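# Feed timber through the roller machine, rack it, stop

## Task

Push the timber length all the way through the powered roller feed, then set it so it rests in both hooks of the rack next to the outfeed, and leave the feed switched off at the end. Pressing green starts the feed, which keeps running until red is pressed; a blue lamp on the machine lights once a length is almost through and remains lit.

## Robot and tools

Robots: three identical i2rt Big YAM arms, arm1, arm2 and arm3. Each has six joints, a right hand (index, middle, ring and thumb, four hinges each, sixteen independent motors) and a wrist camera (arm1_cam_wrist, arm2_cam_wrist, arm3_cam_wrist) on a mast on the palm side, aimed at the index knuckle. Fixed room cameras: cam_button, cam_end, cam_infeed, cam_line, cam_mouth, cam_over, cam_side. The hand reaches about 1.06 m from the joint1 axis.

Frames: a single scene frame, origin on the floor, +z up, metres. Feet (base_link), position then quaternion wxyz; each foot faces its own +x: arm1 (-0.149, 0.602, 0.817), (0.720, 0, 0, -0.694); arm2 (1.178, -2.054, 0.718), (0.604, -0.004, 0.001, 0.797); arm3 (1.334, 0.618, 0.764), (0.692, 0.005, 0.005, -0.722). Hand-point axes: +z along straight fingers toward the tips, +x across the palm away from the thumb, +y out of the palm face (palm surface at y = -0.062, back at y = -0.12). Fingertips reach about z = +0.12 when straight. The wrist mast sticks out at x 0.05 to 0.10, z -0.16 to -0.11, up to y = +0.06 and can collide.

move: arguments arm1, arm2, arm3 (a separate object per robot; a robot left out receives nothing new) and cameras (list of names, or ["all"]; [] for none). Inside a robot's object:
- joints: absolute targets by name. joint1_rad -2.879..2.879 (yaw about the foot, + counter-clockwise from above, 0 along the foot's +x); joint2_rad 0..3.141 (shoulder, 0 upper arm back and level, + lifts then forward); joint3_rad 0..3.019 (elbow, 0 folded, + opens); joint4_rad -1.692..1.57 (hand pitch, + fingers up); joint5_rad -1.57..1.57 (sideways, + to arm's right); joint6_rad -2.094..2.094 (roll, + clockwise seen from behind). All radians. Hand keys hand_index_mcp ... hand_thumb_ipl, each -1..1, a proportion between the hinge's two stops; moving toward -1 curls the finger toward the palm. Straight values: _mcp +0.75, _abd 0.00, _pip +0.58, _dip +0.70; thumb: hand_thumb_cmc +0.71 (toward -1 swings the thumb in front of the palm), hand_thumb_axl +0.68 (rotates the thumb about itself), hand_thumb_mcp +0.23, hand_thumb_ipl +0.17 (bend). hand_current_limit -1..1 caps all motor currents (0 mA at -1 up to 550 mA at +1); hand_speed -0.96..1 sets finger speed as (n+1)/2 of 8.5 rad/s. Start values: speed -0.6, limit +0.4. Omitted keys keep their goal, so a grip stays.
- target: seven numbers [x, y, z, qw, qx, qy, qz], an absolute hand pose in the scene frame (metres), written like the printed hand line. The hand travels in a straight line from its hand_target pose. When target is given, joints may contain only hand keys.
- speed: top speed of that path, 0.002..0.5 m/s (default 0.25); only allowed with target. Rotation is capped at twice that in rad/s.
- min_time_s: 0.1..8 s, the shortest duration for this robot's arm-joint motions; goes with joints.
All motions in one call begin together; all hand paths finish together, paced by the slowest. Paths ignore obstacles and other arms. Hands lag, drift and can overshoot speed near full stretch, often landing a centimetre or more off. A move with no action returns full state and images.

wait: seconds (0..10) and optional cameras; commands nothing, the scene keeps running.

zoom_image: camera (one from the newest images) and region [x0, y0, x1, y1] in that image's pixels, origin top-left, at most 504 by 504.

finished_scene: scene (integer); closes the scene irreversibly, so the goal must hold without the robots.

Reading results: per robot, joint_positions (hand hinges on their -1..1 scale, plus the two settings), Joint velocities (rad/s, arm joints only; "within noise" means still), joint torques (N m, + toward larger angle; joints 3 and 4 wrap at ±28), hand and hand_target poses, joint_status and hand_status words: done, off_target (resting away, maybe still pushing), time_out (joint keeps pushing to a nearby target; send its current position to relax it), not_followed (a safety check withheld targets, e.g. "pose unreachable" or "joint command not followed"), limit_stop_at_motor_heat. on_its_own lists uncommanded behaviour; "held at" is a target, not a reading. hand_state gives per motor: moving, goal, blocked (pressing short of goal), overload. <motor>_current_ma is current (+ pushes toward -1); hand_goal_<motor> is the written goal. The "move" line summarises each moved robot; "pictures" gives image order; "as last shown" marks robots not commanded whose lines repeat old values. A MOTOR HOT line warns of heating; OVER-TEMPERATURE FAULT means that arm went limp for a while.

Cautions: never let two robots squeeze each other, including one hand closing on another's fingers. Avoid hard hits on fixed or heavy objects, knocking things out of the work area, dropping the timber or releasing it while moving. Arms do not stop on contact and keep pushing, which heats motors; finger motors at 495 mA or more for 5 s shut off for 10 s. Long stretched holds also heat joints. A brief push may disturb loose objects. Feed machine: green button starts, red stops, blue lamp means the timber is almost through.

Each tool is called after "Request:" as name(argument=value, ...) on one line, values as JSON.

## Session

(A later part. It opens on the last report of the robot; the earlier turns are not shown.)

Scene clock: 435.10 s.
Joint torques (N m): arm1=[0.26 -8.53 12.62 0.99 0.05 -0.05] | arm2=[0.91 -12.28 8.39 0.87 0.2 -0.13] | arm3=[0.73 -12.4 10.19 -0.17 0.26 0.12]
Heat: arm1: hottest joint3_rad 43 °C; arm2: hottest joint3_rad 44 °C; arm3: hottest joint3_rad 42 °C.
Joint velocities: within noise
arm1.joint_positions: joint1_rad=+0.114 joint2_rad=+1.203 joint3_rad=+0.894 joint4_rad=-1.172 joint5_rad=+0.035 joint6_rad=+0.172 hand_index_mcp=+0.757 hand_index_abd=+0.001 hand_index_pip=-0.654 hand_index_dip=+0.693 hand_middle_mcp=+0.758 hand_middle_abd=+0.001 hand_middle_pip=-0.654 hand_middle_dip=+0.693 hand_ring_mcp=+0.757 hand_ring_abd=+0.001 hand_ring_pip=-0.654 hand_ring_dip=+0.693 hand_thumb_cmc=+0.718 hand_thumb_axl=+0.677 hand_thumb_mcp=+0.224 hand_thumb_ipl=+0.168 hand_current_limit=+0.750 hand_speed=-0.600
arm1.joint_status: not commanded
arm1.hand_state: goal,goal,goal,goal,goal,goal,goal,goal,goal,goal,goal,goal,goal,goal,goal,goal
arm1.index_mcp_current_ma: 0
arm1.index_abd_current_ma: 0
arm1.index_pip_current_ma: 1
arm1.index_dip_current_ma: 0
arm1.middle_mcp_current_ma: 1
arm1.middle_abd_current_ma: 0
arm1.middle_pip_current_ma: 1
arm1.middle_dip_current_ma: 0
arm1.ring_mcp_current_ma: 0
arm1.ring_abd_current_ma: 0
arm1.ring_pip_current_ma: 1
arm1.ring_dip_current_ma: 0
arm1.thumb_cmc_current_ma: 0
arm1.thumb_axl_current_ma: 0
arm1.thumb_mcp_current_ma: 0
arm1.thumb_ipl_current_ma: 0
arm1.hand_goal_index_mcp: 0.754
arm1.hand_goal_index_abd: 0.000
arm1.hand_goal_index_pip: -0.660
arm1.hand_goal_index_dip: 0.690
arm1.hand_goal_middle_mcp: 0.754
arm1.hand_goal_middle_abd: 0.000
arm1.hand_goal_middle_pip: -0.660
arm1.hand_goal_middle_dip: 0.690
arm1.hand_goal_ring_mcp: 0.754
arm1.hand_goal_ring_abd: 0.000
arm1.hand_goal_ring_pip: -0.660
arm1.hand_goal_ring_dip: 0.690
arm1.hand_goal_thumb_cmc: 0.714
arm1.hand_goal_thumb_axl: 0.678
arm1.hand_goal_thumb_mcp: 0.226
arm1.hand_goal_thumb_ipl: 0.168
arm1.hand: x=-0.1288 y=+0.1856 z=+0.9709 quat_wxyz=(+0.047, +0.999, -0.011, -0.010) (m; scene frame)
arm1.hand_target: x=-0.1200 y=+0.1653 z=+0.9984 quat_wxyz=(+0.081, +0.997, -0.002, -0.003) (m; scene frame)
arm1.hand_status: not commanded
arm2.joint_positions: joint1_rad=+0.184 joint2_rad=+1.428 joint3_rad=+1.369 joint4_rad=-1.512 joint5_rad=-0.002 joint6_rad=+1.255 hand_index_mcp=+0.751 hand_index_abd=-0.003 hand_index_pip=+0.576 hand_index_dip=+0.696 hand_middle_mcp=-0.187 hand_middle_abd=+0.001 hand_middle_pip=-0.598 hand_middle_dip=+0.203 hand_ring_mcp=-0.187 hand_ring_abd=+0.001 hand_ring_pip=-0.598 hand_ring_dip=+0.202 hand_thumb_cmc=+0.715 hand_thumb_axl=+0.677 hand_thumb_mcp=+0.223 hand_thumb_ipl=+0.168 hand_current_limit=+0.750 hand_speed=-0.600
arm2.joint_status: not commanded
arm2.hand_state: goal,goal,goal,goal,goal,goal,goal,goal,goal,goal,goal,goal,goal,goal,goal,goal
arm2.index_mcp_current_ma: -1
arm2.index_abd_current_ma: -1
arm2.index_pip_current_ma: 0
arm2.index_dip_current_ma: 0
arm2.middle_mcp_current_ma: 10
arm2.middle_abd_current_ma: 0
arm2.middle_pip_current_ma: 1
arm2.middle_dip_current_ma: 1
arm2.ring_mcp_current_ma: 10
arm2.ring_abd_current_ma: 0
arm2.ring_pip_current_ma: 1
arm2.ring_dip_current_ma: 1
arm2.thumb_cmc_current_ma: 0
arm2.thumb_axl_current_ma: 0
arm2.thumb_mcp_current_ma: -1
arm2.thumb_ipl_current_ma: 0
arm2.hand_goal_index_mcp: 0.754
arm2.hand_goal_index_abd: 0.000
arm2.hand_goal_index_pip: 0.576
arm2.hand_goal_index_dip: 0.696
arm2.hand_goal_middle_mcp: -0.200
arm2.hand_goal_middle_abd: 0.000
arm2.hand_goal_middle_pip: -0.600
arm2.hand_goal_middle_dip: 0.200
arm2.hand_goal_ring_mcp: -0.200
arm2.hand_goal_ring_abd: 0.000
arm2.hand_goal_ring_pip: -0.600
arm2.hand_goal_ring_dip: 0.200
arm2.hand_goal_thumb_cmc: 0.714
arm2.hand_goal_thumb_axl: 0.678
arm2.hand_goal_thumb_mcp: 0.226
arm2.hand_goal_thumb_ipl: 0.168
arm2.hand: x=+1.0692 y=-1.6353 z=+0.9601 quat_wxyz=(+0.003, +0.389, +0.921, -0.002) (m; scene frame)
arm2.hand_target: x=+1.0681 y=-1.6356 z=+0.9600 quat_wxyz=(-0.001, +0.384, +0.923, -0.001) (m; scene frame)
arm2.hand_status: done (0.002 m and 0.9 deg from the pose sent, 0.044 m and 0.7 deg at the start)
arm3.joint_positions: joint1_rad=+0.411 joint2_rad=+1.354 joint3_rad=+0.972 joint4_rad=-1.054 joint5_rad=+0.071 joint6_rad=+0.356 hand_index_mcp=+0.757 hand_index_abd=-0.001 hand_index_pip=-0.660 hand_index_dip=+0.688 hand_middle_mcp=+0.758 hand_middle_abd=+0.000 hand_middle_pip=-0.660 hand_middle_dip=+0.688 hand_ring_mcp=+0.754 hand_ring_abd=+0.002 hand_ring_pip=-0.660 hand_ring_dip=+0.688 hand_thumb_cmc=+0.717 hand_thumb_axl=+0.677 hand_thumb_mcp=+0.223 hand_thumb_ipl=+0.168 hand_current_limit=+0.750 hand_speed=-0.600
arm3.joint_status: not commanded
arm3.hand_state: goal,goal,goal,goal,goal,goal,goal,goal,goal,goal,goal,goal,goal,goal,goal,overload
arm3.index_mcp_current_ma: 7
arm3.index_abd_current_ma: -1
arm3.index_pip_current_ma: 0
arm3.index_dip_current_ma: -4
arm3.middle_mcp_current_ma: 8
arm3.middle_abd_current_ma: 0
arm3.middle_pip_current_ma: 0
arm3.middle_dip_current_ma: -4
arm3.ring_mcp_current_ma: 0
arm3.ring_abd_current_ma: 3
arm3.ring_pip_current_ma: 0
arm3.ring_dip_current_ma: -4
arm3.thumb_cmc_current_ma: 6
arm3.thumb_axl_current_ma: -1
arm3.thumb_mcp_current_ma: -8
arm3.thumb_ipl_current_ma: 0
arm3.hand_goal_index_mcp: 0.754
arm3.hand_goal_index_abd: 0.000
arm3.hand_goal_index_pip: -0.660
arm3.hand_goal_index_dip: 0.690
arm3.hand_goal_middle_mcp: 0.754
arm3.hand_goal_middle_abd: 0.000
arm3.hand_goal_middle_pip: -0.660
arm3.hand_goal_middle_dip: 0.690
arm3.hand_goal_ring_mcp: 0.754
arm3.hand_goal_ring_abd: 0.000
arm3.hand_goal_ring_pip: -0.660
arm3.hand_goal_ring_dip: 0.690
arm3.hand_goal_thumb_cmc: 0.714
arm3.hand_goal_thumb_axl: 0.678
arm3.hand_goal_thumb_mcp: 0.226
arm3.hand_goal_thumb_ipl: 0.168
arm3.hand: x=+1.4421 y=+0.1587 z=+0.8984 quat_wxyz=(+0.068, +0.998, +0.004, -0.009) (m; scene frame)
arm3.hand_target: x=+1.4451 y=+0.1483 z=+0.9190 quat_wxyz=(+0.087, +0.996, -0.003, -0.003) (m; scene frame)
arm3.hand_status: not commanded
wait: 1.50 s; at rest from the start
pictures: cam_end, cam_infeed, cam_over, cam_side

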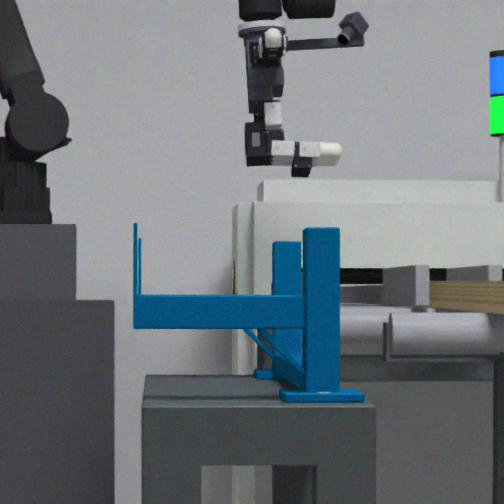

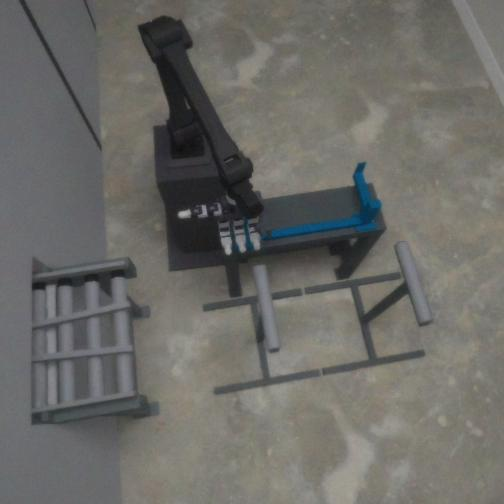

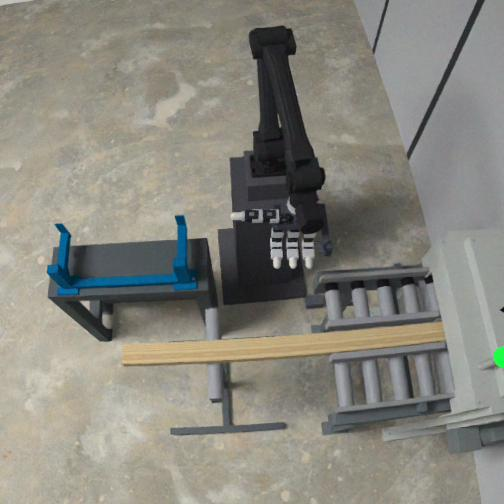

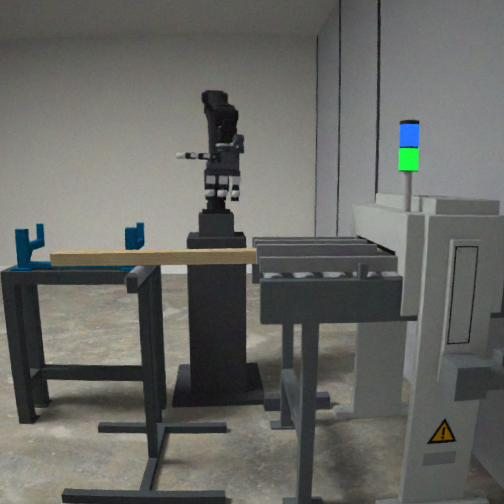

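Request:
wait(seconds=0.5, cameras=["cam_over", "cam_end"])

Scene clock: 442.00 s.
Joint torques (N m): arm1=[0.09 -8.53 12.63 1.01 0.05 -0.04] | arm2=[1.03 -12.28 8.47 0.84 0.17 -0.13] | arm3=[0.67 -12.45 10.14 -0.17 0.26 0.13]
Heat: arm1: hottest joint3_rad 43 °C; arm2: hottest joint3_rad 44 °C; arm3: hottest joint3_rad 42 °C.
Joint velocities: within noise
arm1.joint_positions: joint1_rad=+0.114 joint2_rad=+1.203 joint3_rad=+0.894 joint4_rad=-1.172 joint5_rad=+0.035 joint6_rad=+0.172 hand_index_mcp=+0.757 hand_index_abd=+0.001 hand_index_pip=-0.654 hand_index_dip=+0.693 hand_middle_mcp=+0.758 hand_middle_abd=+0.001 hand_middle_pip=-0.654 hand_middle_dip=+0.693 hand_ring_mcp=+0.757 hand_ring_abd=+0.001 hand_ring_pip=-0.654 hand_ring_dip=+0.693 hand_thumb_cmc=+0.718 hand_thumb_axl=+0.677 hand_thumb_mcp=+0.224 hand_thumb_ipl=+0.168 hand_current_limit=+0.750 hand_speed=-0.600
arm1.joint_status: not commanded
arm1.hand_state: goal,goal,goal,goal,goal,goal,goal,goal,goal,goal,goal,goal,goal,goal,goal,goal
arm1.index_mcp_current_ma: 0
arm1.index_abd_current_ma: 0
arm1.index_pip_current_ma: 1
arm1.index_dip_current_ma: 0
arm1.middle_mcp_current_ma: 1
arm1.middle_abd_current_ma: 0
arm1.middle_pip_current_ma: 1
arm1.middle_dip_current_ma: 0
arm1.ring_mcp_current_ma: 0
arm1.ring_abd_current_ma: 0
arm1.ring_pip_current_ma: 1
arm1.ring_dip_current_ma: 0
arm1.thumb_cmc_current_ma: 0
arm1.thumb_axl_current_ma: 0
arm1.thumb_mcp_current_ma: 0
arm1.thumb_ipl_current_ma: 0
arm1.hand_goal_index_mcp: 0.754
arm1.hand_goal_index_abd: 0.000
arm1.hand_goal_index_pip: -0.660
arm1.hand_goal_index_dip: 0.690
arm1.hand_goal_middle_mcp: 0.754
arm1.hand_goal_middle_abd: 0.000
arm1.hand_goal_middle_pip: -0.660
arm1.hand_goal_middle_dip: 0.690
arm1.hand_goal_ring_mcp: 0.754
arm1.hand_goal_ring_abd: 0.000
arm1.hand_goal_ring_pip: -0.660
arm1.hand_goal_ring_dip: 0.690
arm1.hand_goal_thumb_cmc: 0.714
arm1.hand_goal_thumb_axl: 0.678
arm1.hand_goal_thumb_mcp: 0.226
arm1.hand_goal_thumb_ipl: 0.168
arm1.hand: x=-0.1288 y=+0.1856 z=+0.9709 quat_wxyz=(+0.047, +0.999, -0.011, -0.010) (m; scene frame)
arm1.hand_target: x=-0.1200 y=+0.1653 z=+0.9984 quat_wxyz=(+0.081, +0.997, -0.002, -0.003) (m; scene frame)
arm1.hand_status: not commanded
arm2.joint_positions: joint1_rad=+0.184 joint2_rad=+1.428 joint3_rad=+1.369 joint4_rad=-1.512 joint5_rad=-0.002 joint6_rad=+1.255 hand_index_mcp=+0.751 hand_index_abd=-0.003 hand_index_pip=+0.576 hand_index_dip=+0.696 hand_middle_mcp=-0.187 hand_middle_abd=+0.001 hand_middle_pip=-0.598 hand_middle_dip=+0.203 hand_ring_mcp=-0.187 hand_ring_abd=+0.001 hand_ring_pip=-0.598 hand_ring_dip=+0.202 hand_thumb_cmc=+0.715 hand_thumb_axl=+0.677 hand_thumb_mcp=+0.223 hand_thumb_ipl=+0.168 hand_current_limit=+0.750 hand_speed=-0.600
arm2.joint_status: not commanded
arm2.hand_state: goal,goal,goal,goal,goal,goal,goal,goal,goal,goal,goal,goal,goal,goal,goal,goal
arm2.index_mcp_current_ma: -1
arm2.index_abd_current_ma: -1
arm2.index_pip_current_ma: 0
arm2.index_dip_current_ma: 0
arm2.middle_mcp_current_ma: 10
arm2.middle_abd_current_ma: 0
arm2.middle_pip_current_ma: 1
arm2.middle_dip_current_ma: 1
arm2.ring_mcp_current_ma: 10
arm2.ring_abd_current_ma: 0
arm2.ring_pip_current_ma: 1
arm2.ring_dip_current_ma: 1
arm2.thumb_cmc_current_ma: 0
arm2.thumb_axl_current_ma: 0
arm2.thumb_mcp_current_ma: -1
arm2.thumb_ipl_current_ma: 0
arm2.hand_goal_index_mcp: 0.754
arm2.hand_goal_index_abd: 0.000
arm2.hand_goal_index_pip: 0.576
arm2.hand_goal_index_dip: 0.696
arm2.hand_goal_middle_mcp: -0.200
arm2.hand_goal_middle_abd: 0.000
arm2.hand_goal_middle_pip: -0.600
arm2.hand_goal_middle_dip: 0.200
arm2.hand_goal_ring_mcp: -0.200
arm2.hand_goal_ring_abd: 0.000
arm2.hand_goal_ring_pip: -0.600
arm2.hand_goal_ring_dip: 0.200
arm2.hand_goal_thumb_cmc: 0.714
arm2.hand_goal_thumb_axl: 0.678
arm2.hand_goal_thumb_mcp: 0.226
arm2.hand_goal_thumb_ipl: 0.168
arm2.hand: x=+1.0692 y=-1.6353 z=+0.9601 quat_wxyz=(+0.003, +0.389, +0.921, -0.002) (m; scene frame)
arm2.hand_target: x=+1.0681 y=-1.6356 z=+0.9600 quat_wxyz=(-0.001, +0.384, +0.923, -0.001) (m; scene frame)
arm2.hand_status: done (0.002 m and 0.9 deg from the pose sent, 0.044 m and 0.7 deg at the start)
arm3.joint_positions: joint1_rad=+0.411 joint2_rad=+1.354 joint3_rad=+0.972 joint4_rad=-1.054 joint5_rad=+0.071 joint6_rad=+0.356 hand_index_mcp=+0.757 hand_index_abd=-0.001 hand_index_pip=-0.660 hand_index_dip=+0.688 hand_middle_mcp=+0.758 hand_middle_abd=+0.000 hand_middle_pip=-0.660 hand_middle_dip=+0.688 hand_ring_mcp=+0.754 hand_ring_abd=+0.002 hand_ring_pip=-0.660 hand_ring_dip=+0.688 hand_thumb_cmc=+0.717 hand_thumb_axl=+0.677 hand_thumb_mcp=+0.223 hand_thumb_ipl=+0.168 hand_current_limit=+0.750 hand_speed=-0.600
arm3.joint_status: not commanded
arm3.hand_state: goal,goal,goal,goal,goal,goal,goal,goal,goal,goal,goal,goal,goal,goal,goal,overload
arm3.index_mcp_current_ma: 7
arm3.index_abd_current_ma: -1
arm3.index_pip_current_ma: 0
arm3.index_dip_current_ma: -4
arm3.middle_mcp_current_ma: 8
arm3.middle_abd_current_ma: 0
arm3.middle_pip_current_ma: 0
arm3.middle_dip_current_ma: -4
arm3.ring_mcp_current_ma: 0
arm3.ring_abd_current_ma: 3
arm3.ring_pip_current_ma: 0
arm3.ring_dip_current_ma: -4
arm3.thumb_cmc_current_ma: 6
arm3.thumb_axl_current_ma: -1
arm3.thumb_mcp_current_ma: -8
arm3.thumb_ipl_current_ma: 0
arm3.hand_goal_index_mcp: 0.754
arm3.hand_goal_index_abd: 0.000
arm3.hand_goal_index_pip: -0.660
arm3.hand_goal_index_dip: 0.690
arm3.hand_goal_middle_mcp: 0.754
arm3.hand_goal_middle_abd: 0.000
arm3.hand_goal_middle_pip: -0.660
arm3.hand_goal_middle_dip: 0.690
arm3.hand_goal_ring_mcp: 0.754
arm3.hand_goal_ring_abd: 0.000
arm3.hand_goal_ring_pip: -0.660
arm3.hand_goal_ring_dip: 0.690
arm3.hand_goal_thumb_cmc: 0.714
arm3.hand_goal_thumb_axl: 0.678
arm3.hand_goal_thumb_mcp: 0.226
arm3.hand_goal_thumb_ipl: 0.168
arm3.hand: x=+1.4421 y=+0.1587 z=+0.8984 quat_wxyz=(+0.068, +0.998, +0.004, -0.009) (m; scene frame)
arm3.hand_target: x=+1.4451 y=+0.1483 z=+0.9190 quat_wxyz=(+0.087, +0.996, -0.003, -0.003) (m; scene frame)
arm3.hand_status: not commanded
wait: 0.50 s; at rest from the start
pictures: cam_end, cam_over

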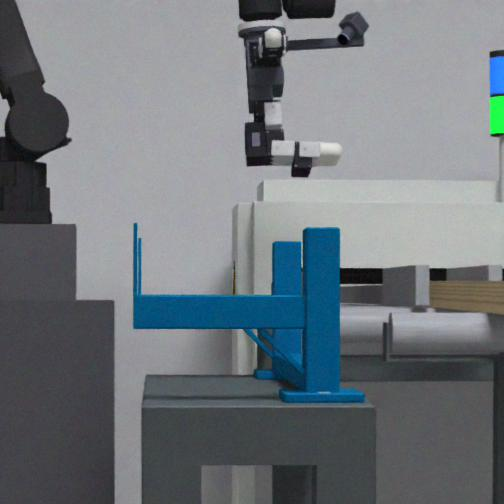

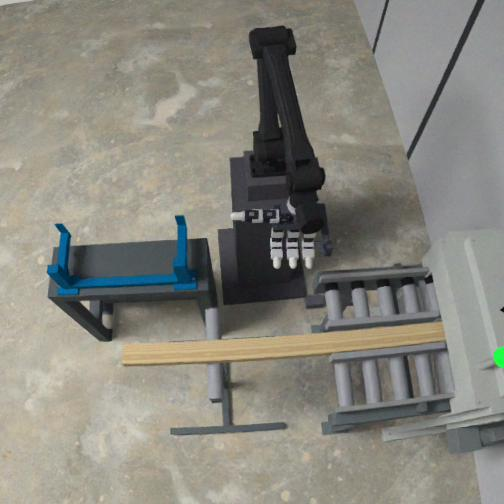

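Request:
move(arm2={"target": [1.0665, -1.6355, 0.888, 0, 0.3827, 0.9239, 0], "speed": 0.1}, arm1={"target": [-0.1325, 0.095, 0.90, 0.0872, 0.9962, 0, 0], "speed": 0.15}, cameras=["cam_button", "cam_side"])

Request:
move(arm2={"target": [1.0665, -1.6355, 0.97, 0, 0.3827, 0.9239, 0], "speed": 0.25}, arm1={"target": [-0.1325, 0.08, 0.735, 0.0872, 0.9962, 0, 0], "speed": 0.15}, cameras=["cam_over", "cam_end", "cam_side"])

Scene clock: 478.63 s.
Joint torques (N m): arm1=[-1.26 -11.28 10.15 1.17 0.01 -0.04] | arm2=[1.79 -7.47 5.83 2.36 0.13 -0.11] | arm3=[0.91 -12.51 10.17 -0.17 0.26 0.13]
Heat: arm1: hottest joint3_rad 43 °C; arm2: hottest joint3_rad 42 °C; arm3: hottest joint3_rad 43 °C.
move: arm1 off_target; arm2 off_target
Joint velocities: within noise
arm1.joint_positions: joint1_rad=+0.072 joint2_rad=+1.482 joint3_rad=+0.894 joint4_rad=-0.856 joint5_rad=+0.020 joint6_rad=+0.108 hand_index_mcp=+0.757 hand_index_abd=+0.001 hand_index_pip=-0.654 hand_index_dip=+0.693 hand_middle_mcp=+0.758 hand_middle_abd=+0.001 hand_middle_pip=-0.654 hand_middle_dip=+0.693 hand_ring_mcp=+0.757 hand_ring_abd=+0.001 hand_ring_pip=-0.654 hand_ring_dip=+0.693 hand_thumb_cmc=+0.718 hand_thumb_axl=+0.677 hand_thumb_mcp=+0.224 hand_thumb_ipl=+0.168 hand_current_limit=+0.750 hand_speed=-0.600
arm1.joint_status: not commanded
arm1.hand_state: goal,goal,goal,goal,goal,goal,goal,goal,goal,goal,goal,goal,goal,goal,goal,goal
arm1.index_mcp_current_ma: 0
arm1.index_abd_current_ma: 0
arm1.index_pip_current_ma: 1
arm1.index_dip_current_ma: 0
arm1.middle_mcp_current_ma: 1
arm1.middle_abd_current_ma: 0
arm1.middle_pip_current_ma: 1
arm1.middle_dip_current_ma: 0
arm1.ring_mcp_current_ma: 0
arm1.ring_abd_current_ma: 0
arm1.ring_pip_current_ma: 1
arm1.ring_dip_current_ma: 0
arm1.thumb_cmc_current_ma: 0
arm1.thumb_axl_current_ma: 0
arm1.thumb_mcp_current_ma: 0
arm1.thumb_ipl_current_ma: 0
arm1.hand_goal_index_mcp: 0.754
arm1.hand_goal_index_abd: 0.000
arm1.hand_goal_index_pip: -0.660
arm1.hand_goal_index_dip: 0.690
arm1.hand_goal_middle_mcp: 0.754
arm1.hand_goal_middle_abd: 0.000
arm1.hand_goal_middle_pip: -0.660
arm1.hand_goal_middle_dip: 0.690
arm1.hand_goal_ring_mcp: 0.754
arm1.hand_goal_ring_abd: 0.000
arm1.hand_goal_ring_pip: -0.660
arm1.hand_goal_ring_dip: 0.690
arm1.hand_goal_thumb_cmc: 0.714
arm1.hand_goal_thumb_axl: 0.678
arm1.hand_goal_thumb_mcp: 0.226
arm1.hand_goal_thumb_ipl: 0.168
arm1.hand: x=-0.1310 y=+0.1146 z=+0.8840 quat_wxyz=(+0.063, +0.998, +0.000, -0.003) (m; scene frame)
arm1.hand_target: x=-0.1335 y=+0.0963 z=+0.9000 quat_wxyz=(+0.088, +0.996, -0.001, +0.000) (m; scene frame)
arm1.hand_status: off_target (0.025 m and 2.8 deg from the pose sent, 0.115 m and 5.0 deg at the start)
arm2.joint_positions: joint1_rad=+0.185 joint2_rad=+1.399 joint3_rad=+1.240 joint4_rad=-1.362 joint5_rad=+0.010 joint6_rad=+1.262 hand_index_mcp=+0.766 hand_index_abd=+0.033 hand_index_pip=+0.583 hand_index_dip=+0.699 hand_middle_mcp=-0.187 hand_middle_abd=+0.001 hand_middle_pip=-0.598 hand_middle_dip=+0.203 hand_ring_mcp=-0.187 hand_ring_abd=+0.001 hand_ring_pip=-0.598 hand_ring_dip=+0.202 hand_thumb_cmc=+0.716 hand_thumb_axl=+0.677 hand_thumb_mcp=+0.223 hand_thumb_ipl=+0.168 hand_current_limit=+0.750 hand_speed=-0.600
arm2.joint_status: not commanded
arm2.hand_state: goal,blocked,goal,goal,goal,goal,goal,goal,goal,goal,goal,goal,goal,goal,goal,goal
arm2.index_mcp_current_ma: 9
arm2.index_abd_current_ma: 32
arm2.index_pip_current_ma: 3
arm2.index_dip_current_ma: 1
arm2.middle_mcp_current_ma: 10
arm2.middle_abd_current_ma: 0
arm2.middle_pip_current_ma: 1
arm2.middle_dip_current_ma: 1
arm2.ring_mcp_current_ma: 10
arm2.ring_abd_current_ma: 0
arm2.ring_pip_current_ma: 1
arm2.ring_dip_current_ma: 1
arm2.thumb_cmc_current_ma: 0
arm2.thumb_axl_current_ma: 0
arm2.thumb_mcp_current_ma: -2
arm2.thumb_ipl_current_ma: 0
arm2.hand_goal_index_mcp: 0.754
arm2.hand_goal_index_abd: 0.000
arm2.hand_goal_index_pip: 0.576
arm2.hand_goal_index_dip: 0.696
arm2.hand_goal_middle_mcp: -0.200
arm2.hand_goal_middle_abd: 0.000
arm2.hand_goal_middle_pip: -0.600
arm2.hand_goal_middle_dip: 0.200
arm2.hand_goal_ring_mcp: -0.200
arm2.hand_goal_ring_abd: 0.000
arm2.hand_goal_ring_pip: -0.600
arm2.hand_goal_ring_dip: 0.200
arm2.hand_goal_thumb_cmc: 0.714
arm2.hand_goal_thumb_axl: 0.678
arm2.hand_goal_thumb_mcp: 0.226
arm2.hand_goal_thumb_ipl: 0.168
arm2.hand: x=+1.0722 y=-1.6378 z=+0.9241 quat_wxyz=(-0.012, +0.391, +0.920, +0.019) (m; scene frame)
arm2.hand_target: x=+1.0687 y=-1.6382 z=+0.8903 quat_wxyz=(+0.003, +0.385, +0.923, +0.003) (m; scene frame)
arm2.hand_status: off_target (0.037 m and 2.8 deg from the pose sent, 0.072 m and 0.9 deg at the start)
arm3: as last shown
pictures: cam_button, cam_side

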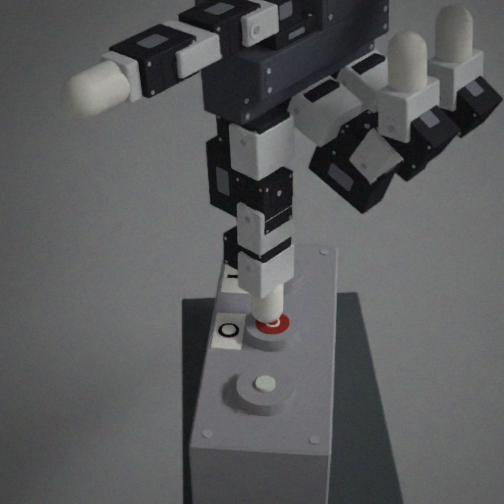

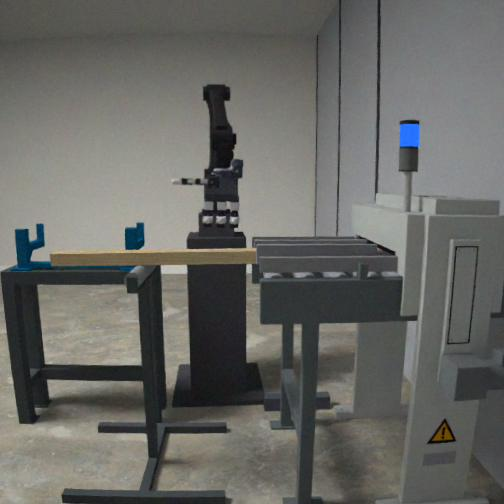

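Scene clock: 480.40 s.
Joint torques (N m): arm1=[-1.44 -13.57 4.96 1.29 0.03 -0.06] | arm2=[1.26 -9.82 12.62 0.1 0.19 -0.12] | arm3=[0.91 -12.57 10.14 -0.17 0.25 0.14]
Heat: arm1: hottest joint3_rad 43 °C; arm2: hottest joint3_rad 42 °C; arm3: hottest joint3_rad 43 °C.
move: arm1 done; arm2 off_target
Joint velocities: within noise
arm1.joint_positions: joint1_rad=+0.072 joint2_rad=+1.863 joint3_rad=+0.845 joint4_rad=-0.393 joint5_rad=+0.020 joint6_rad=+0.103 hand_index_mcp=+0.757 hand_index_abd=+0.001 hand_index_pip=-0.654 hand_index_dip=+0.693 hand_middle_mcp=+0.758 hand_middle_abd=+0.001 hand_middle_pip=-0.654 hand_middle_dip=+0.693 hand_ring_mcp=+0.757 hand_ring_abd=+0.001 hand_ring_pip=-0.654 hand_ring_dip=+0.693 hand_thumb_cmc=+0.718 hand_thumb_axl=+0.677 hand_thumb_mcp=+0.224 hand_thumb_ipl=+0.168 hand_current_limit=+0.750 hand_speed=-0.600
arm1.joint_status: not commanded
arm1.hand_state: goal,goal,goal,goal,goal,goal,goal,goal,goal,goal,goal,goal,goal,goal,goal,goal
arm1.index_mcp_current_ma: 0
arm1.index_abd_current_ma: 0
arm1.index_pip_current_ma: 1
arm1.index_dip_current_ma: 0
arm1.middle_mcp_current_ma: 1
arm1.middle_abd_current_ma: 0
arm1.middle_pip_current_ma: 1
arm1.middle_dip_current_ma: 0
arm1.ring_mcp_current_ma: 0
arm1.ring_abd_current_ma: 0
arm1.ring_pip_current_ma: 1
arm1.ring_dip_current_ma: 0
arm1.thumb_cmc_current_ma: 0
arm1.thumb_axl_current_ma: 0
arm1.thumb_mcp_current_ma: 0
arm1.thumb_ipl_current_ma: 0
arm1.hand_goal_index_mcp: 0.754
arm1.hand_goal_index_abd: 0.000
arm1.hand_goal_index_pip: -0.660
arm1.hand_goal_index_dip: 0.690
arm1.hand_goal_middle_mcp: 0.754
arm1.hand_goal_middle_abd: 0.000
arm1.hand_goal_middle_pip: -0.660
arm1.hand_goal_middle_dip: 0.690
arm1.hand_goal_ring_mcp: 0.754
arm1.hand_goal_ring_abd: 0.000
arm1.hand_goal_ring_pip: -0.660
arm1.hand_goal_ring_dip: 0.690
arm1.hand_goal_thumb_cmc: 0.714
arm1.hand_goal_thumb_axl: 0.678
arm1.hand_goal_thumb_mcp: 0.226
arm1.hand_goal_thumb_ipl: 0.168
arm1.hand: x=-0.1272 y=+0.0843 z=+0.7347 quat_wxyz=(+0.080, +0.997, +0.002, -0.001) (m; scene frame)
arm1.hand_target: x=-0.1318 y=+0.0815 z=+0.7353 quat_wxyz=(+0.087, +0.996, +0.001, +0.000) (m; scene frame)
arm1.hand_status: done (0.007 m and 0.9 deg from the pose sent, 0.153 m and 2.8 deg at the start)
arm2.joint_positions: joint1_rad=+0.188 joint2_rad=+1.405 joint3_rad=+1.343 joint4_rad=-1.520 joint5_rad=-0.008 joint6_rad=+1.249 hand_index_mcp=+0.749 hand_index_abd=-0.003 hand_index_pip=+0.573 hand_index_dip=+0.695 hand_middle_mcp=-0.187 hand_middle_abd=+0.001 hand_middle_pip=-0.598 hand_middle_dip=+0.203 hand_ring_mcp=-0.187 hand_ring_abd=+0.001 hand_ring_pip=-0.598 hand_ring_dip=+0.202 hand_thumb_cmc=+0.715 hand_thumb_axl=+0.677 hand_thumb_mcp=+0.223 hand_thumb_ipl=+0.168 hand_current_limit=+0.750 hand_speed=-0.600
arm2.joint_status: not commanded
arm2.hand_state: goal,goal,goal,goal,goal,goal,goal,goal,goal,goal,goal,goal,goal,goal,goal,goal
arm2.index_mcp_current_ma: -2
arm2.index_abd_current_ma: -1
arm2.index_pip_current_ma: -1
arm2.index_dip_current_ma: 0
arm2.middle_mcp_current_ma: 10
arm2.middle_abd_current_ma: 0
arm2.middle_pip_current_ma: 1
arm2.middle_dip_current_ma: 1
arm2.ring_mcp_current_ma: 10
arm2.ring_abd_current_ma: 0
arm2.ring_pip_current_ma: 1
arm2.ring_dip_current_ma: 1
arm2.thumb_cmc_current_ma: 0
arm2.thumb_axl_current_ma: 0
arm2.thumb_mcp_current_ma: -2
arm2.thumb_ipl_current_ma: 0
arm2.hand_goal_index_mcp: 0.754
arm2.hand_goal_index_abd: 0.000
arm2.hand_goal_index_pip: 0.576
arm2.hand_goal_index_dip: 0.696
arm2.hand_goal_middle_mcp: -0.200
arm2.hand_goal_middle_abd: 0.000
arm2.hand_goal_middle_pip: -0.600
arm2.hand_goal_middle_dip: 0.200
arm2.hand_goal_ring_mcp: -0.200
arm2.hand_goal_ring_abd: 0.000
arm2.hand_goal_ring_pip: -0.600
arm2.hand_goal_ring_dip: 0.200
arm2.hand_goal_thumb_cmc: 0.714
arm2.hand_goal_thumb_axl: 0.678
arm2.hand_goal_thumb_mcp: 0.226
arm2.hand_goal_thumb_ipl: 0.168
arm2.hand: x=+1.0712 y=-1.6462 z=+0.9586 quat_wxyz=(+0.005, +0.384, +0.923, -0.008) (m; scene frame)
arm2.hand_target: x=+1.0634 y=-1.6359 z=+0.9687 quat_wxyz=(-0.003, +0.378, +0.926, -0.003) (m; scene frame)
arm2.hand_status: off_target (0.016 m and 1.1 deg from the pose sent, 0.046 m and 2.8 deg at the start)
arm3: as last shown
pictures: cam_end, cam_over, cam_side

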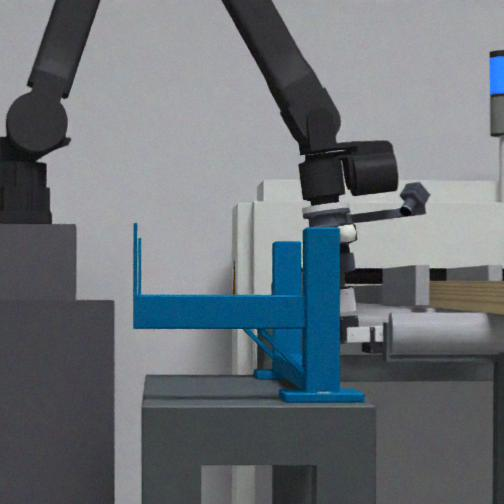

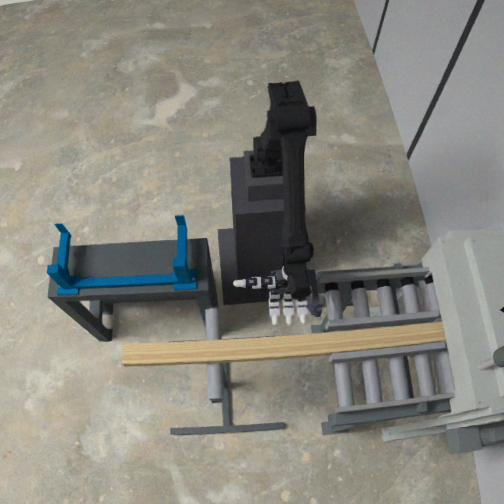

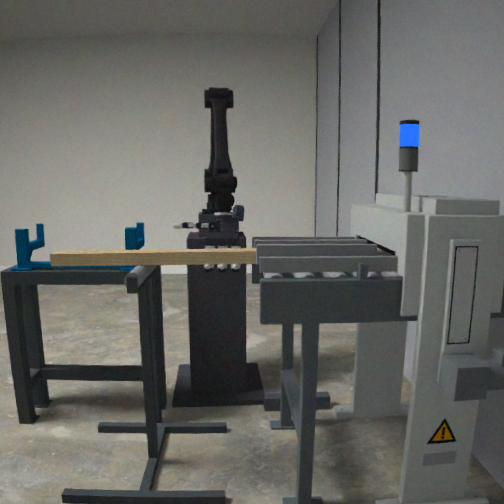

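Request:
move(arm1={"target": [-0.137, -0.053, 0.735, 0.0872, 0.9962, 0, 0], "speed": 0.12}, cameras=["cam_over", "cam_end"])

Scene clock: 489.63 s.
Joint torques (N m): arm1=[-1.38 -16.85 8.91 0.06 -0.01 -0.04] | arm2=[1.44 -9.76 12.62 0.08 0.15 -0.12] | arm3=[0.79 -12.57 10.11 -0.18 0.25 0.13]
Heat: arm1: hottest joint3_rad 40 °C; arm2: hottest joint3_rad 42 °C; arm3: hottest joint3_rad 43 °C.
move: arm1 off_target
Joint velocities: within noise
arm1.joint_positions: joint1_rad=+0.039 joint2_rad=+2.073 joint3_rad=+1.236 joint4_rad=-0.560 joint5_rad=+0.014 joint6_rad=+0.073 hand_index_mcp=+0.757 hand_index_abd=+0.001 hand_index_pip=-0.654 hand_index_dip=+0.693 hand_middle_mcp=+0.758 hand_middle_abd=+0.001 hand_middle_pip=-0.654 hand_middle_dip=+0.693 hand_ring_mcp=+0.757 hand_ring_abd=+0.001 hand_ring_pip=-0.654 hand_ring_dip=+0.693 hand_thumb_cmc=+0.718 hand_thumb_axl=+0.677 hand_thumb_mcp=+0.224 hand_thumb_ipl=+0.168 hand_current_limit=+0.750 hand_speed=-0.600
arm1.joint_status: not commanded
arm1.hand_state: goal,goal,goal,goal,goal,goal,goal,goal,goal,goal,goal,goal,goal,goal,goal,goal
arm1.index_mcp_current_ma: 0
arm1.index_abd_current_ma: 0
arm1.index_pip_current_ma: 1
arm1.index_dip_current_ma: 0
arm1.middle_mcp_current_ma: 1
arm1.middle_abd_current_ma: 0
arm1.middle_pip_current_ma: 1
arm1.middle_dip_current_ma: 0
arm1.ring_mcp_current_ma: 0
arm1.ring_abd_current_ma: 0
arm1.ring_pip_current_ma: 1
arm1.ring_dip_current_ma: 0
arm1.thumb_cmc_current_ma: 0
arm1.thumb_axl_current_ma: 0
arm1.thumb_mcp_current_ma: 0
arm1.thumb_ipl_current_ma: 0
arm1.hand_goal_index_mcp: 0.754
arm1.hand_goal_index_abd: 0.000
arm1.hand_goal_index_pip: -0.660
arm1.hand_goal_index_dip: 0.690
arm1.hand_goal_middle_mcp: 0.754
arm1.hand_goal_middle_abd: 0.000
arm1.hand_goal_middle_pip: -0.660
arm1.hand_goal_middle_dip: 0.690
arm1.hand_goal_ring_mcp: 0.754
arm1.hand_goal_ring_abd: 0.000
arm1.hand_goal_ring_pip: -0.660
arm1.hand_goal_ring_dip: 0.690
arm1.hand_goal_thumb_cmc: 0.714
arm1.hand_goal_thumb_axl: 0.678
arm1.hand_goal_thumb_mcp: 0.226
arm1.hand_goal_thumb_ipl: 0.168
arm1.hand: x=-0.1305 y=-0.0426 z=+0.7338 quat_wxyz=(+0.087, +0.996, +0.002, +0.000) (m; scene frame)
arm1.hand_target: x=-0.1360 y=-0.0527 z=+0.7337 quat_wxyz=(+0.087, +0.996, +0.000, +0.000) (m; scene frame)
arm1.hand_status: off_target (0.012 m and 0.2 deg from the pose sent, 0.138 m and 0.9 deg at the start)
arm2, arm3: as last shown
pictures: cam_end, cam_over

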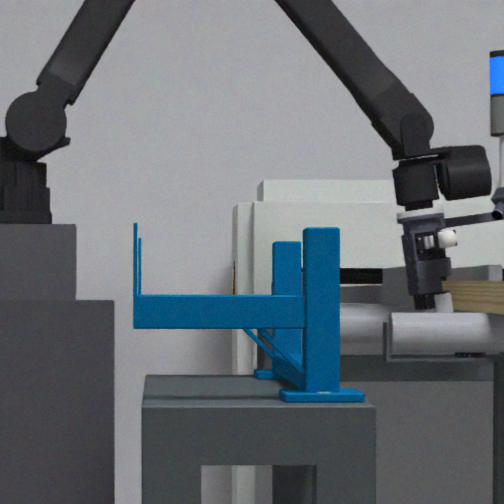

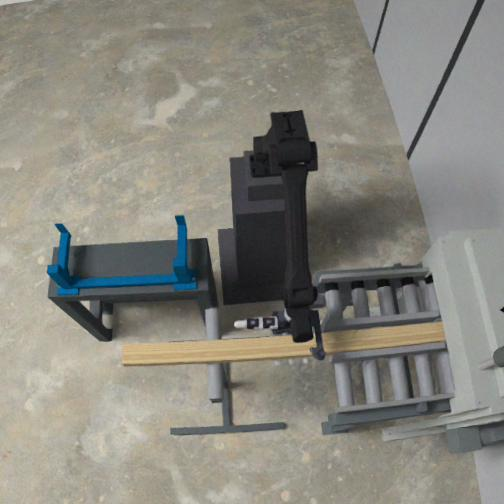

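Request:
zoom_image(camera="cam_end", region=[380, 180, 504, 380])

Request:
zoom_image(camera="cam_over", region=[110, 280, 460, 400])

Scaled by 2.520.

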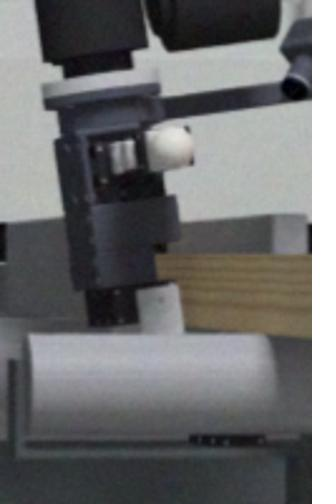

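Scaled by 1.440.

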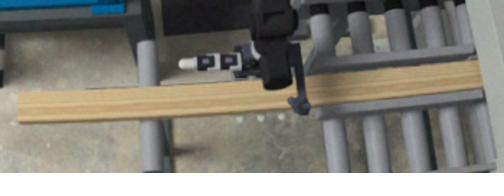

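Request:
move(arm1={"joints": {"hand_index_pip": -0.84, "hand_index_dip": 0.5, "hand_middle_pip": -0.84, "hand_middle_dip": 0.5, "hand_ring_pip": -0.84, "hand_ring_dip": 0.5}}, arm2={"joints": {"joint1_rad": 0.5}, "min_time_s": 2}, cameras=["cam_over"])

Scene clock: 507.63 s.
Joint torques (N m): arm1=[-1.32 -16.79 8.88 0.03 0 -0.05] | arm2=[2.2 -10.05 12.59 0.29 0.26 -0.1] | arm3=[0.85 -12.51 10.17 -0.21 0.25 0.14]
Heat: arm1: hottest joint3_rad 39 °C; arm2: hottest joint3_rad 42 °C; arm3: hottest joint3_rad 43 °C.
move: arm1 done; arm2 done
Joint velocities: arm1=[-0.044 -0.015 0.007 0.012 -0.037 0.066] | arm2=[within noise] | arm3=[within noise]
arm1.joint_positions: joint1_rad=+0.039 joint2_rad=+2.073 joint3_rad=+1.236 joint4_rad=-0.560 joint5_rad=+0.014 joint6_rad=+0.073 hand_index_mcp=+0.757 hand_index_abd=+0.001 hand_index_pip=-0.832 hand_index_dip=+0.503 hand_middle_mcp=+0.758 hand_middle_abd=+0.001 hand_middle_pip=-0.832 hand_middle_dip=+0.504 hand_ring_mcp=+0.757 hand_ring_abd=+0.001 hand_ring_pip=-0.832 hand_ring_dip=+0.503 hand_thumb_cmc=+0.718 hand_thumb_axl=+0.677 hand_thumb_mcp=+0.224 hand_thumb_ipl=+0.168 hand_current_limit=+0.750 hand_speed=-0.600
arm1.joint_status: all done
arm1.hand_state: goal,goal,goal,goal,goal,goal,goal,goal,goal,goal,goal,goal,goal,goal,goal,goal
arm1.index_mcp_current_ma: 0
arm1.index_abd_current_ma: 0
arm1.index_pip_current_ma: 2
arm1.index_dip_current_ma: 0
arm1.middle_mcp_current_ma: 1
arm1.middle_abd_current_ma: 0
arm1.middle_pip_current_ma: 2
arm1.middle_dip_current_ma: 0
arm1.ring_mcp_current_ma: 0
arm1.ring_abd_current_ma: 0
arm1.ring_pip_current_ma: 2
arm1.ring_dip_current_ma: 0
arm1.thumb_cmc_current_ma: 0
arm1.thumb_axl_current_ma: 0
arm1.thumb_mcp_current_ma: 0
arm1.thumb_ipl_current_ma: 0
arm1.hand_goal_index_mcp: 0.754
arm1.hand_goal_index_abd: 0.000
arm1.hand_goal_index_pip: -0.840
arm1.hand_goal_index_dip: 0.500
arm1.hand_goal_middle_mcp: 0.754
arm1.hand_goal_middle_abd: 0.000
arm1.hand_goal_middle_pip: -0.840
arm1.hand_goal_middle_dip: 0.500
arm1.hand_goal_ring_mcp: 0.754
arm1.hand_goal_ring_abd: 0.000
arm1.hand_goal_ring_pip: -0.840
arm1.hand_goal_ring_dip: 0.500
arm1.hand_goal_thumb_cmc: 0.714
arm1.hand_goal_thumb_axl: 0.678
arm1.hand_goal_thumb_mcp: 0.226
arm1.hand_goal_thumb_ipl: 0.168
arm1.hand: x=-0.1305 y=-0.0426 z=+0.7338 quat_wxyz=(+0.087, +0.996, +0.002, +0.000) (m; scene frame)
arm1.hand_target: x=-0.1360 y=-0.0527 z=+0.7337 quat_wxyz=(+0.087, +0.996, +0.000, +0.000) (m; scene frame)
arm1.hand_status: not commanded
arm2.joint_positions: joint1_rad=+0.475 joint2_rad=+1.405 joint3_rad=+1.343 joint4_rad=-1.521 joint5_rad=-0.010 joint6_rad=+1.248 hand_index_mcp=+0.751 hand_index_abd=-0.002 hand_index_pip=+0.574 hand_index_dip=+0.695 hand_middle_mcp=-0.187 hand_middle_abd=+0.001 hand_middle_pip=-0.598 hand_middle_dip=+0.203 hand_ring_mcp=-0.187 hand_ring_abd=+0.001 hand_ring_pip=-0.598 hand_ring_dip=+0.202 hand_thumb_cmc=+0.715 hand_thumb_axl=+0.677 hand_thumb_mcp=+0.223 hand_thumb_ipl=+0.168 hand_current_limit=+0.750 hand_speed=-0.600
arm2.joint_status: all done
arm2.hand_state: goal,goal,goal,goal,goal,goal,goal,goal,goal,goal,goal,goal,goal,goal,goal,goal
arm2.index_mcp_current_ma: -1
arm2.index_abd_current_ma: -1
arm2.index_pip_current_ma: -1
arm2.index_dip_current_ma: 0
arm2.middle_mcp_current_ma: 10
arm2.middle_abd_current_ma: 0
arm2.middle_pip_current_ma: 1
arm2.middle_dip_current_ma: 1
arm2.ring_mcp_current_ma: 10
arm2.ring_abd_current_ma: 0
arm2.ring_pip_current_ma: 1
arm2.ring_dip_current_ma: 1
arm2.thumb_cmc_current_ma: 0
arm2.thumb_axl_current_ma: 0
arm2.thumb_mcp_current_ma: -2
arm2.thumb_ipl_current_ma: 0
arm2.hand_goal_index_mcp: 0.754
arm2.hand_goal_index_abd: 0.000
arm2.hand_goal_index_pip: 0.576
arm2.hand_goal_index_dip: 0.696
arm2.hand_goal_middle_mcp: -0.200
arm2.hand_goal_middle_abd: 0.000
arm2.hand_goal_middle_pip: -0.600
arm2.hand_goal_middle_dip: 0.200
arm2.hand_goal_ring_mcp: -0.200
arm2.hand_goal_ring_abd: 0.000
arm2.hand_goal_ring_pip: -0.600
arm2.hand_goal_ring_dip: 0.200
arm2.hand_goal_thumb_cmc: 0.714
arm2.hand_goal_thumb_axl: 0.678
arm2.hand_goal_thumb_mcp: 0.226
arm2.hand_goal_thumb_ipl: 0.168
arm2.hand: x=+0.9607 y=-1.6928 z=+0.9581 quat_wxyz=(+0.006, +0.247, +0.969, -0.009) (m; scene frame)
arm2.hand_target: x=+0.9464 y=-1.6871 z=+0.9685 quat_wxyz=(-0.002, +0.236, +0.972, -0.004) (m; scene frame)
arm2.hand_status: not commanded
arm3: as last shown
pictures: cam_over

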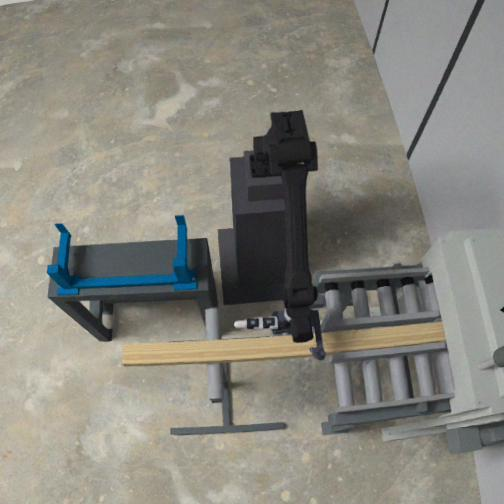

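Request:
move(arm1={"joints": {"joint1_rad": 0.033, "joint2_rad": 1.973, "joint3_rad": 1.302, "joint4_rad": -0.59, "joint5_rad": 0.01, "joint6_rad": 0.073}, "min_time_s": 1.5}, cameras=["cam_over", "cam_end"])

Scene clock: 534.23 s.
Joint torques (N m): arm1=[-0.91 -22.83 11.54 0.61 0.07 0.03] | arm2=[2.2 -9.99 12.56 0.21 0.25 -0.11] | arm3=[0.91 -12.45 10.22 -0.18 0.26 0.13]
Heat: arm1: hottest joint3_rad 38 °C; arm2: hottest joint3_rad 43 °C; arm3: hottest joint3_rad 43 °C.
move: arm1 done
Joint velocities: within noise
arm1.joint_positions: joint1_rad=+0.039 joint2_rad=+2.044 joint3_rad=+1.236 joint4_rad=-0.591 joint5_rad=+0.011 joint6_rad=+0.073 hand_index_mcp=+0.788 hand_index_abd=+0.001 hand_index_pip=-0.801 hand_index_dip=+0.516 hand_middle_mcp=+0.787 hand_middle_abd=+0.001 hand_middle_pip=-0.805 hand_middle_dip=+0.516 hand_ring_mcp=+0.784 hand_ring_abd=+0.001 hand_ring_pip=-0.806 hand_ring_dip=+0.514 hand_thumb_cmc=+0.718 hand_thumb_axl=+0.677 hand_thumb_mcp=+0.224 hand_thumb_ipl=+0.168 hand_current_limit=+0.750 hand_speed=-0.600
arm1.joint_status: all done
arm1.hand_state: blocked,goal,blocked,goal,blocked,goal,blocked,goal,blocked,goal,blocked,goal,goal,goal,goal,goal
arm1.index_mcp_current_ma: 30
arm1.index_abd_current_ma: 0
arm1.index_pip_current_ma: 34
arm1.index_dip_current_ma: 7
arm1.middle_mcp_current_ma: 28
arm1.middle_abd_current_ma: 0
arm1.middle_pip_current_ma: 29
arm1.middle_dip_current_ma: 7
arm1.ring_mcp_current_ma: 23
arm1.ring_abd_current_ma: 0
arm1.ring_pip_current_ma: 26
arm1.ring_dip_current_ma: 5
arm1.thumb_cmc_current_ma: 0
arm1.thumb_axl_current_ma: 0
arm1.thumb_mcp_current_ma: 0
arm1.thumb_ipl_current_ma: 0
arm1.hand_goal_index_mcp: 0.754
arm1.hand_goal_index_abd: 0.000
arm1.hand_goal_index_pip: -0.840
arm1.hand_goal_index_dip: 0.500
arm1.hand_goal_middle_mcp: 0.754
arm1.hand_goal_middle_abd: 0.000
arm1.hand_goal_middle_pip: -0.840
arm1.hand_goal_middle_dip: 0.500
arm1.hand_goal_ring_mcp: 0.754
arm1.hand_goal_ring_abd: 0.000
arm1.hand_goal_ring_pip: -0.840
arm1.hand_goal_ring_dip: 0.500
arm1.hand_goal_thumb_cmc: 0.714
arm1.hand_goal_thumb_axl: 0.678
arm1.hand_goal_thumb_mcp: 0.226
arm1.hand_goal_thumb_ipl: 0.168
arm1.hand: x=-0.1301 y=-0.0416 z=+0.7480 quat_wxyz=(+0.086, +0.996, +0.002, +0.001) (m; scene frame)
arm1.hand_target: x=-0.1309 y=-0.0851 z=+0.8222 quat_wxyz=(+0.154, +0.988, -0.002, +0.006) (m; scene frame)
arm1.hand_status: not commanded
arm2, arm3: as last shown
pictures: cam_end, cam_over

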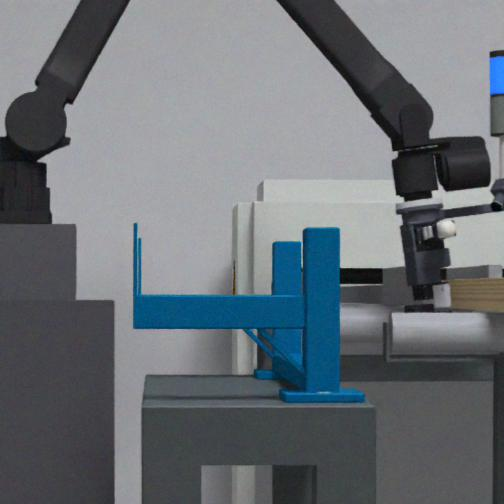

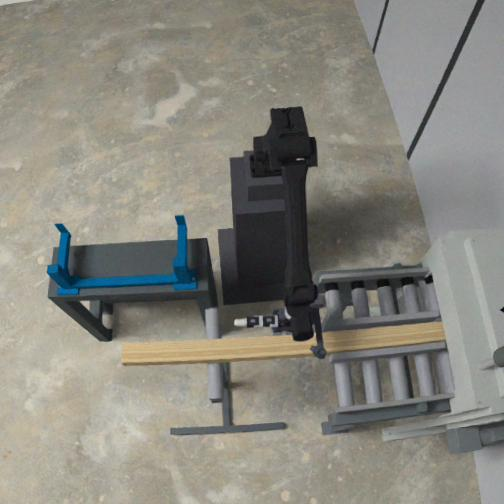

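Request:
move(arm1={"joints": {"joint1_rad": -0.082, "joint2_rad": 1.973, "joint3_rad": 1.302, "joint4_rad": -0.59, "joint5_rad": -0.006, "joint6_rad": -0.040}, "min_time_s": 2}, cameras=["cam_over", "cam_side"])

Scene clock: 546.40 s.
Joint torques (N m): arm1=[-1.73 -21.36 11.74 0.79 0.2 0.02] | arm2=[2.26 -9.99 12.57 0.16 0.25 -0.11] | arm3=[0.79 -12.57 10.18 -0.17 0.26 0.14]
Heat: arm1: hottest joint3_rad 39 °C; arm2: hottest joint3_rad 43 °C; arm3: hottest joint3_rad 43 °C.
move: arm1 done
Joint velocities: within noise
arm1.joint_positions: joint1_rad=-0.063 joint2_rad=+2.028 joint3_rad=+1.236 joint4_rad=-0.594 joint5_rad=-0.009 joint6_rad=-0.045 hand_index_mcp=+0.789 hand_index_abd=+0.001 hand_index_pip=-0.799 hand_index_dip=+0.519 hand_middle_mcp=+0.789 hand_middle_abd=+0.001 hand_middle_pip=-0.804 hand_middle_dip=+0.517 hand_ring_mcp=+0.784 hand_ring_abd=+0.001 hand_ring_pip=-0.803 hand_ring_dip=+0.516 hand_thumb_cmc=+0.718 hand_thumb_axl=+0.677 hand_thumb_mcp=+0.224 hand_thumb_ipl=+0.168 hand_current_limit=+0.750 hand_speed=-0.600
arm1.joint_status: all done
arm1.hand_state: blocked,goal,blocked,goal,blocked,goal,blocked,goal,blocked,goal,blocked,goal,goal,goal,goal,goal
arm1.index_mcp_current_ma: 31
arm1.index_abd_current_ma: 0
arm1.index_pip_current_ma: 37
arm1.index_dip_current_ma: 9
arm1.middle_mcp_current_ma: 32
arm1.middle_abd_current_ma: 0
arm1.middle_pip_current_ma: 30
arm1.middle_dip_current_ma: 8
arm1.ring_mcp_current_ma: 24
arm1.ring_abd_current_ma: 0
arm1.ring_pip_current_ma: 31
arm1.ring_dip_current_ma: 7
arm1.thumb_cmc_current_ma: 0
arm1.thumb_axl_current_ma: 0
arm1.thumb_mcp_current_ma: 0
arm1.thumb_ipl_current_ma: 0
arm1.hand_goal_index_mcp: 0.754
arm1.hand_goal_index_abd: 0.000
arm1.hand_goal_index_pip: -0.840
arm1.hand_goal_index_dip: 0.500
arm1.hand_goal_middle_mcp: 0.754
arm1.hand_goal_middle_abd: 0.000
arm1.hand_goal_middle_pip: -0.840
arm1.hand_goal_middle_dip: 0.500
arm1.hand_goal_ring_mcp: 0.754
arm1.hand_goal_ring_abd: 0.000
arm1.hand_goal_ring_pip: -0.840
arm1.hand_goal_ring_dip: 0.500
arm1.hand_goal_thumb_cmc: 0.714
arm1.hand_goal_thumb_axl: 0.678
arm1.hand_goal_thumb_mcp: 0.226
arm1.hand_goal_thumb_ipl: 0.168
arm1.hand: x=-0.1828 y=-0.0456 z=+0.7572 quat_wxyz=(+0.092, +0.996, +0.010, +0.001) (m; scene frame)
arm1.hand_target: x=-0.1965 y=-0.0861 z=+0.8218 quat_wxyz=(+0.154, +0.988, +0.002, -0.004) (m; scene frame)
arm1.hand_status: not commanded
arm2, arm3: as last shown
pictures: cam_over, cam_side

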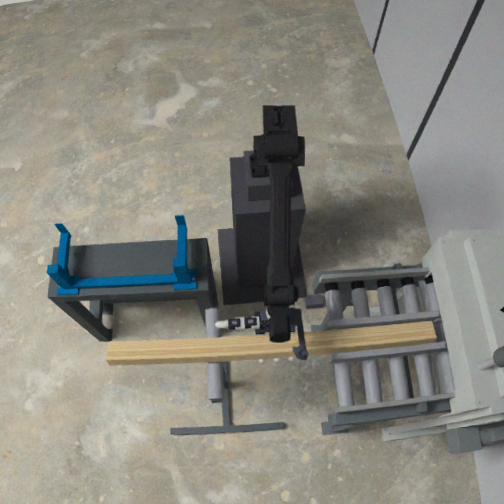

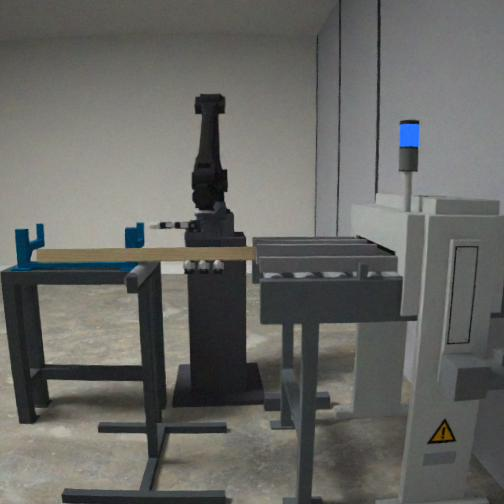

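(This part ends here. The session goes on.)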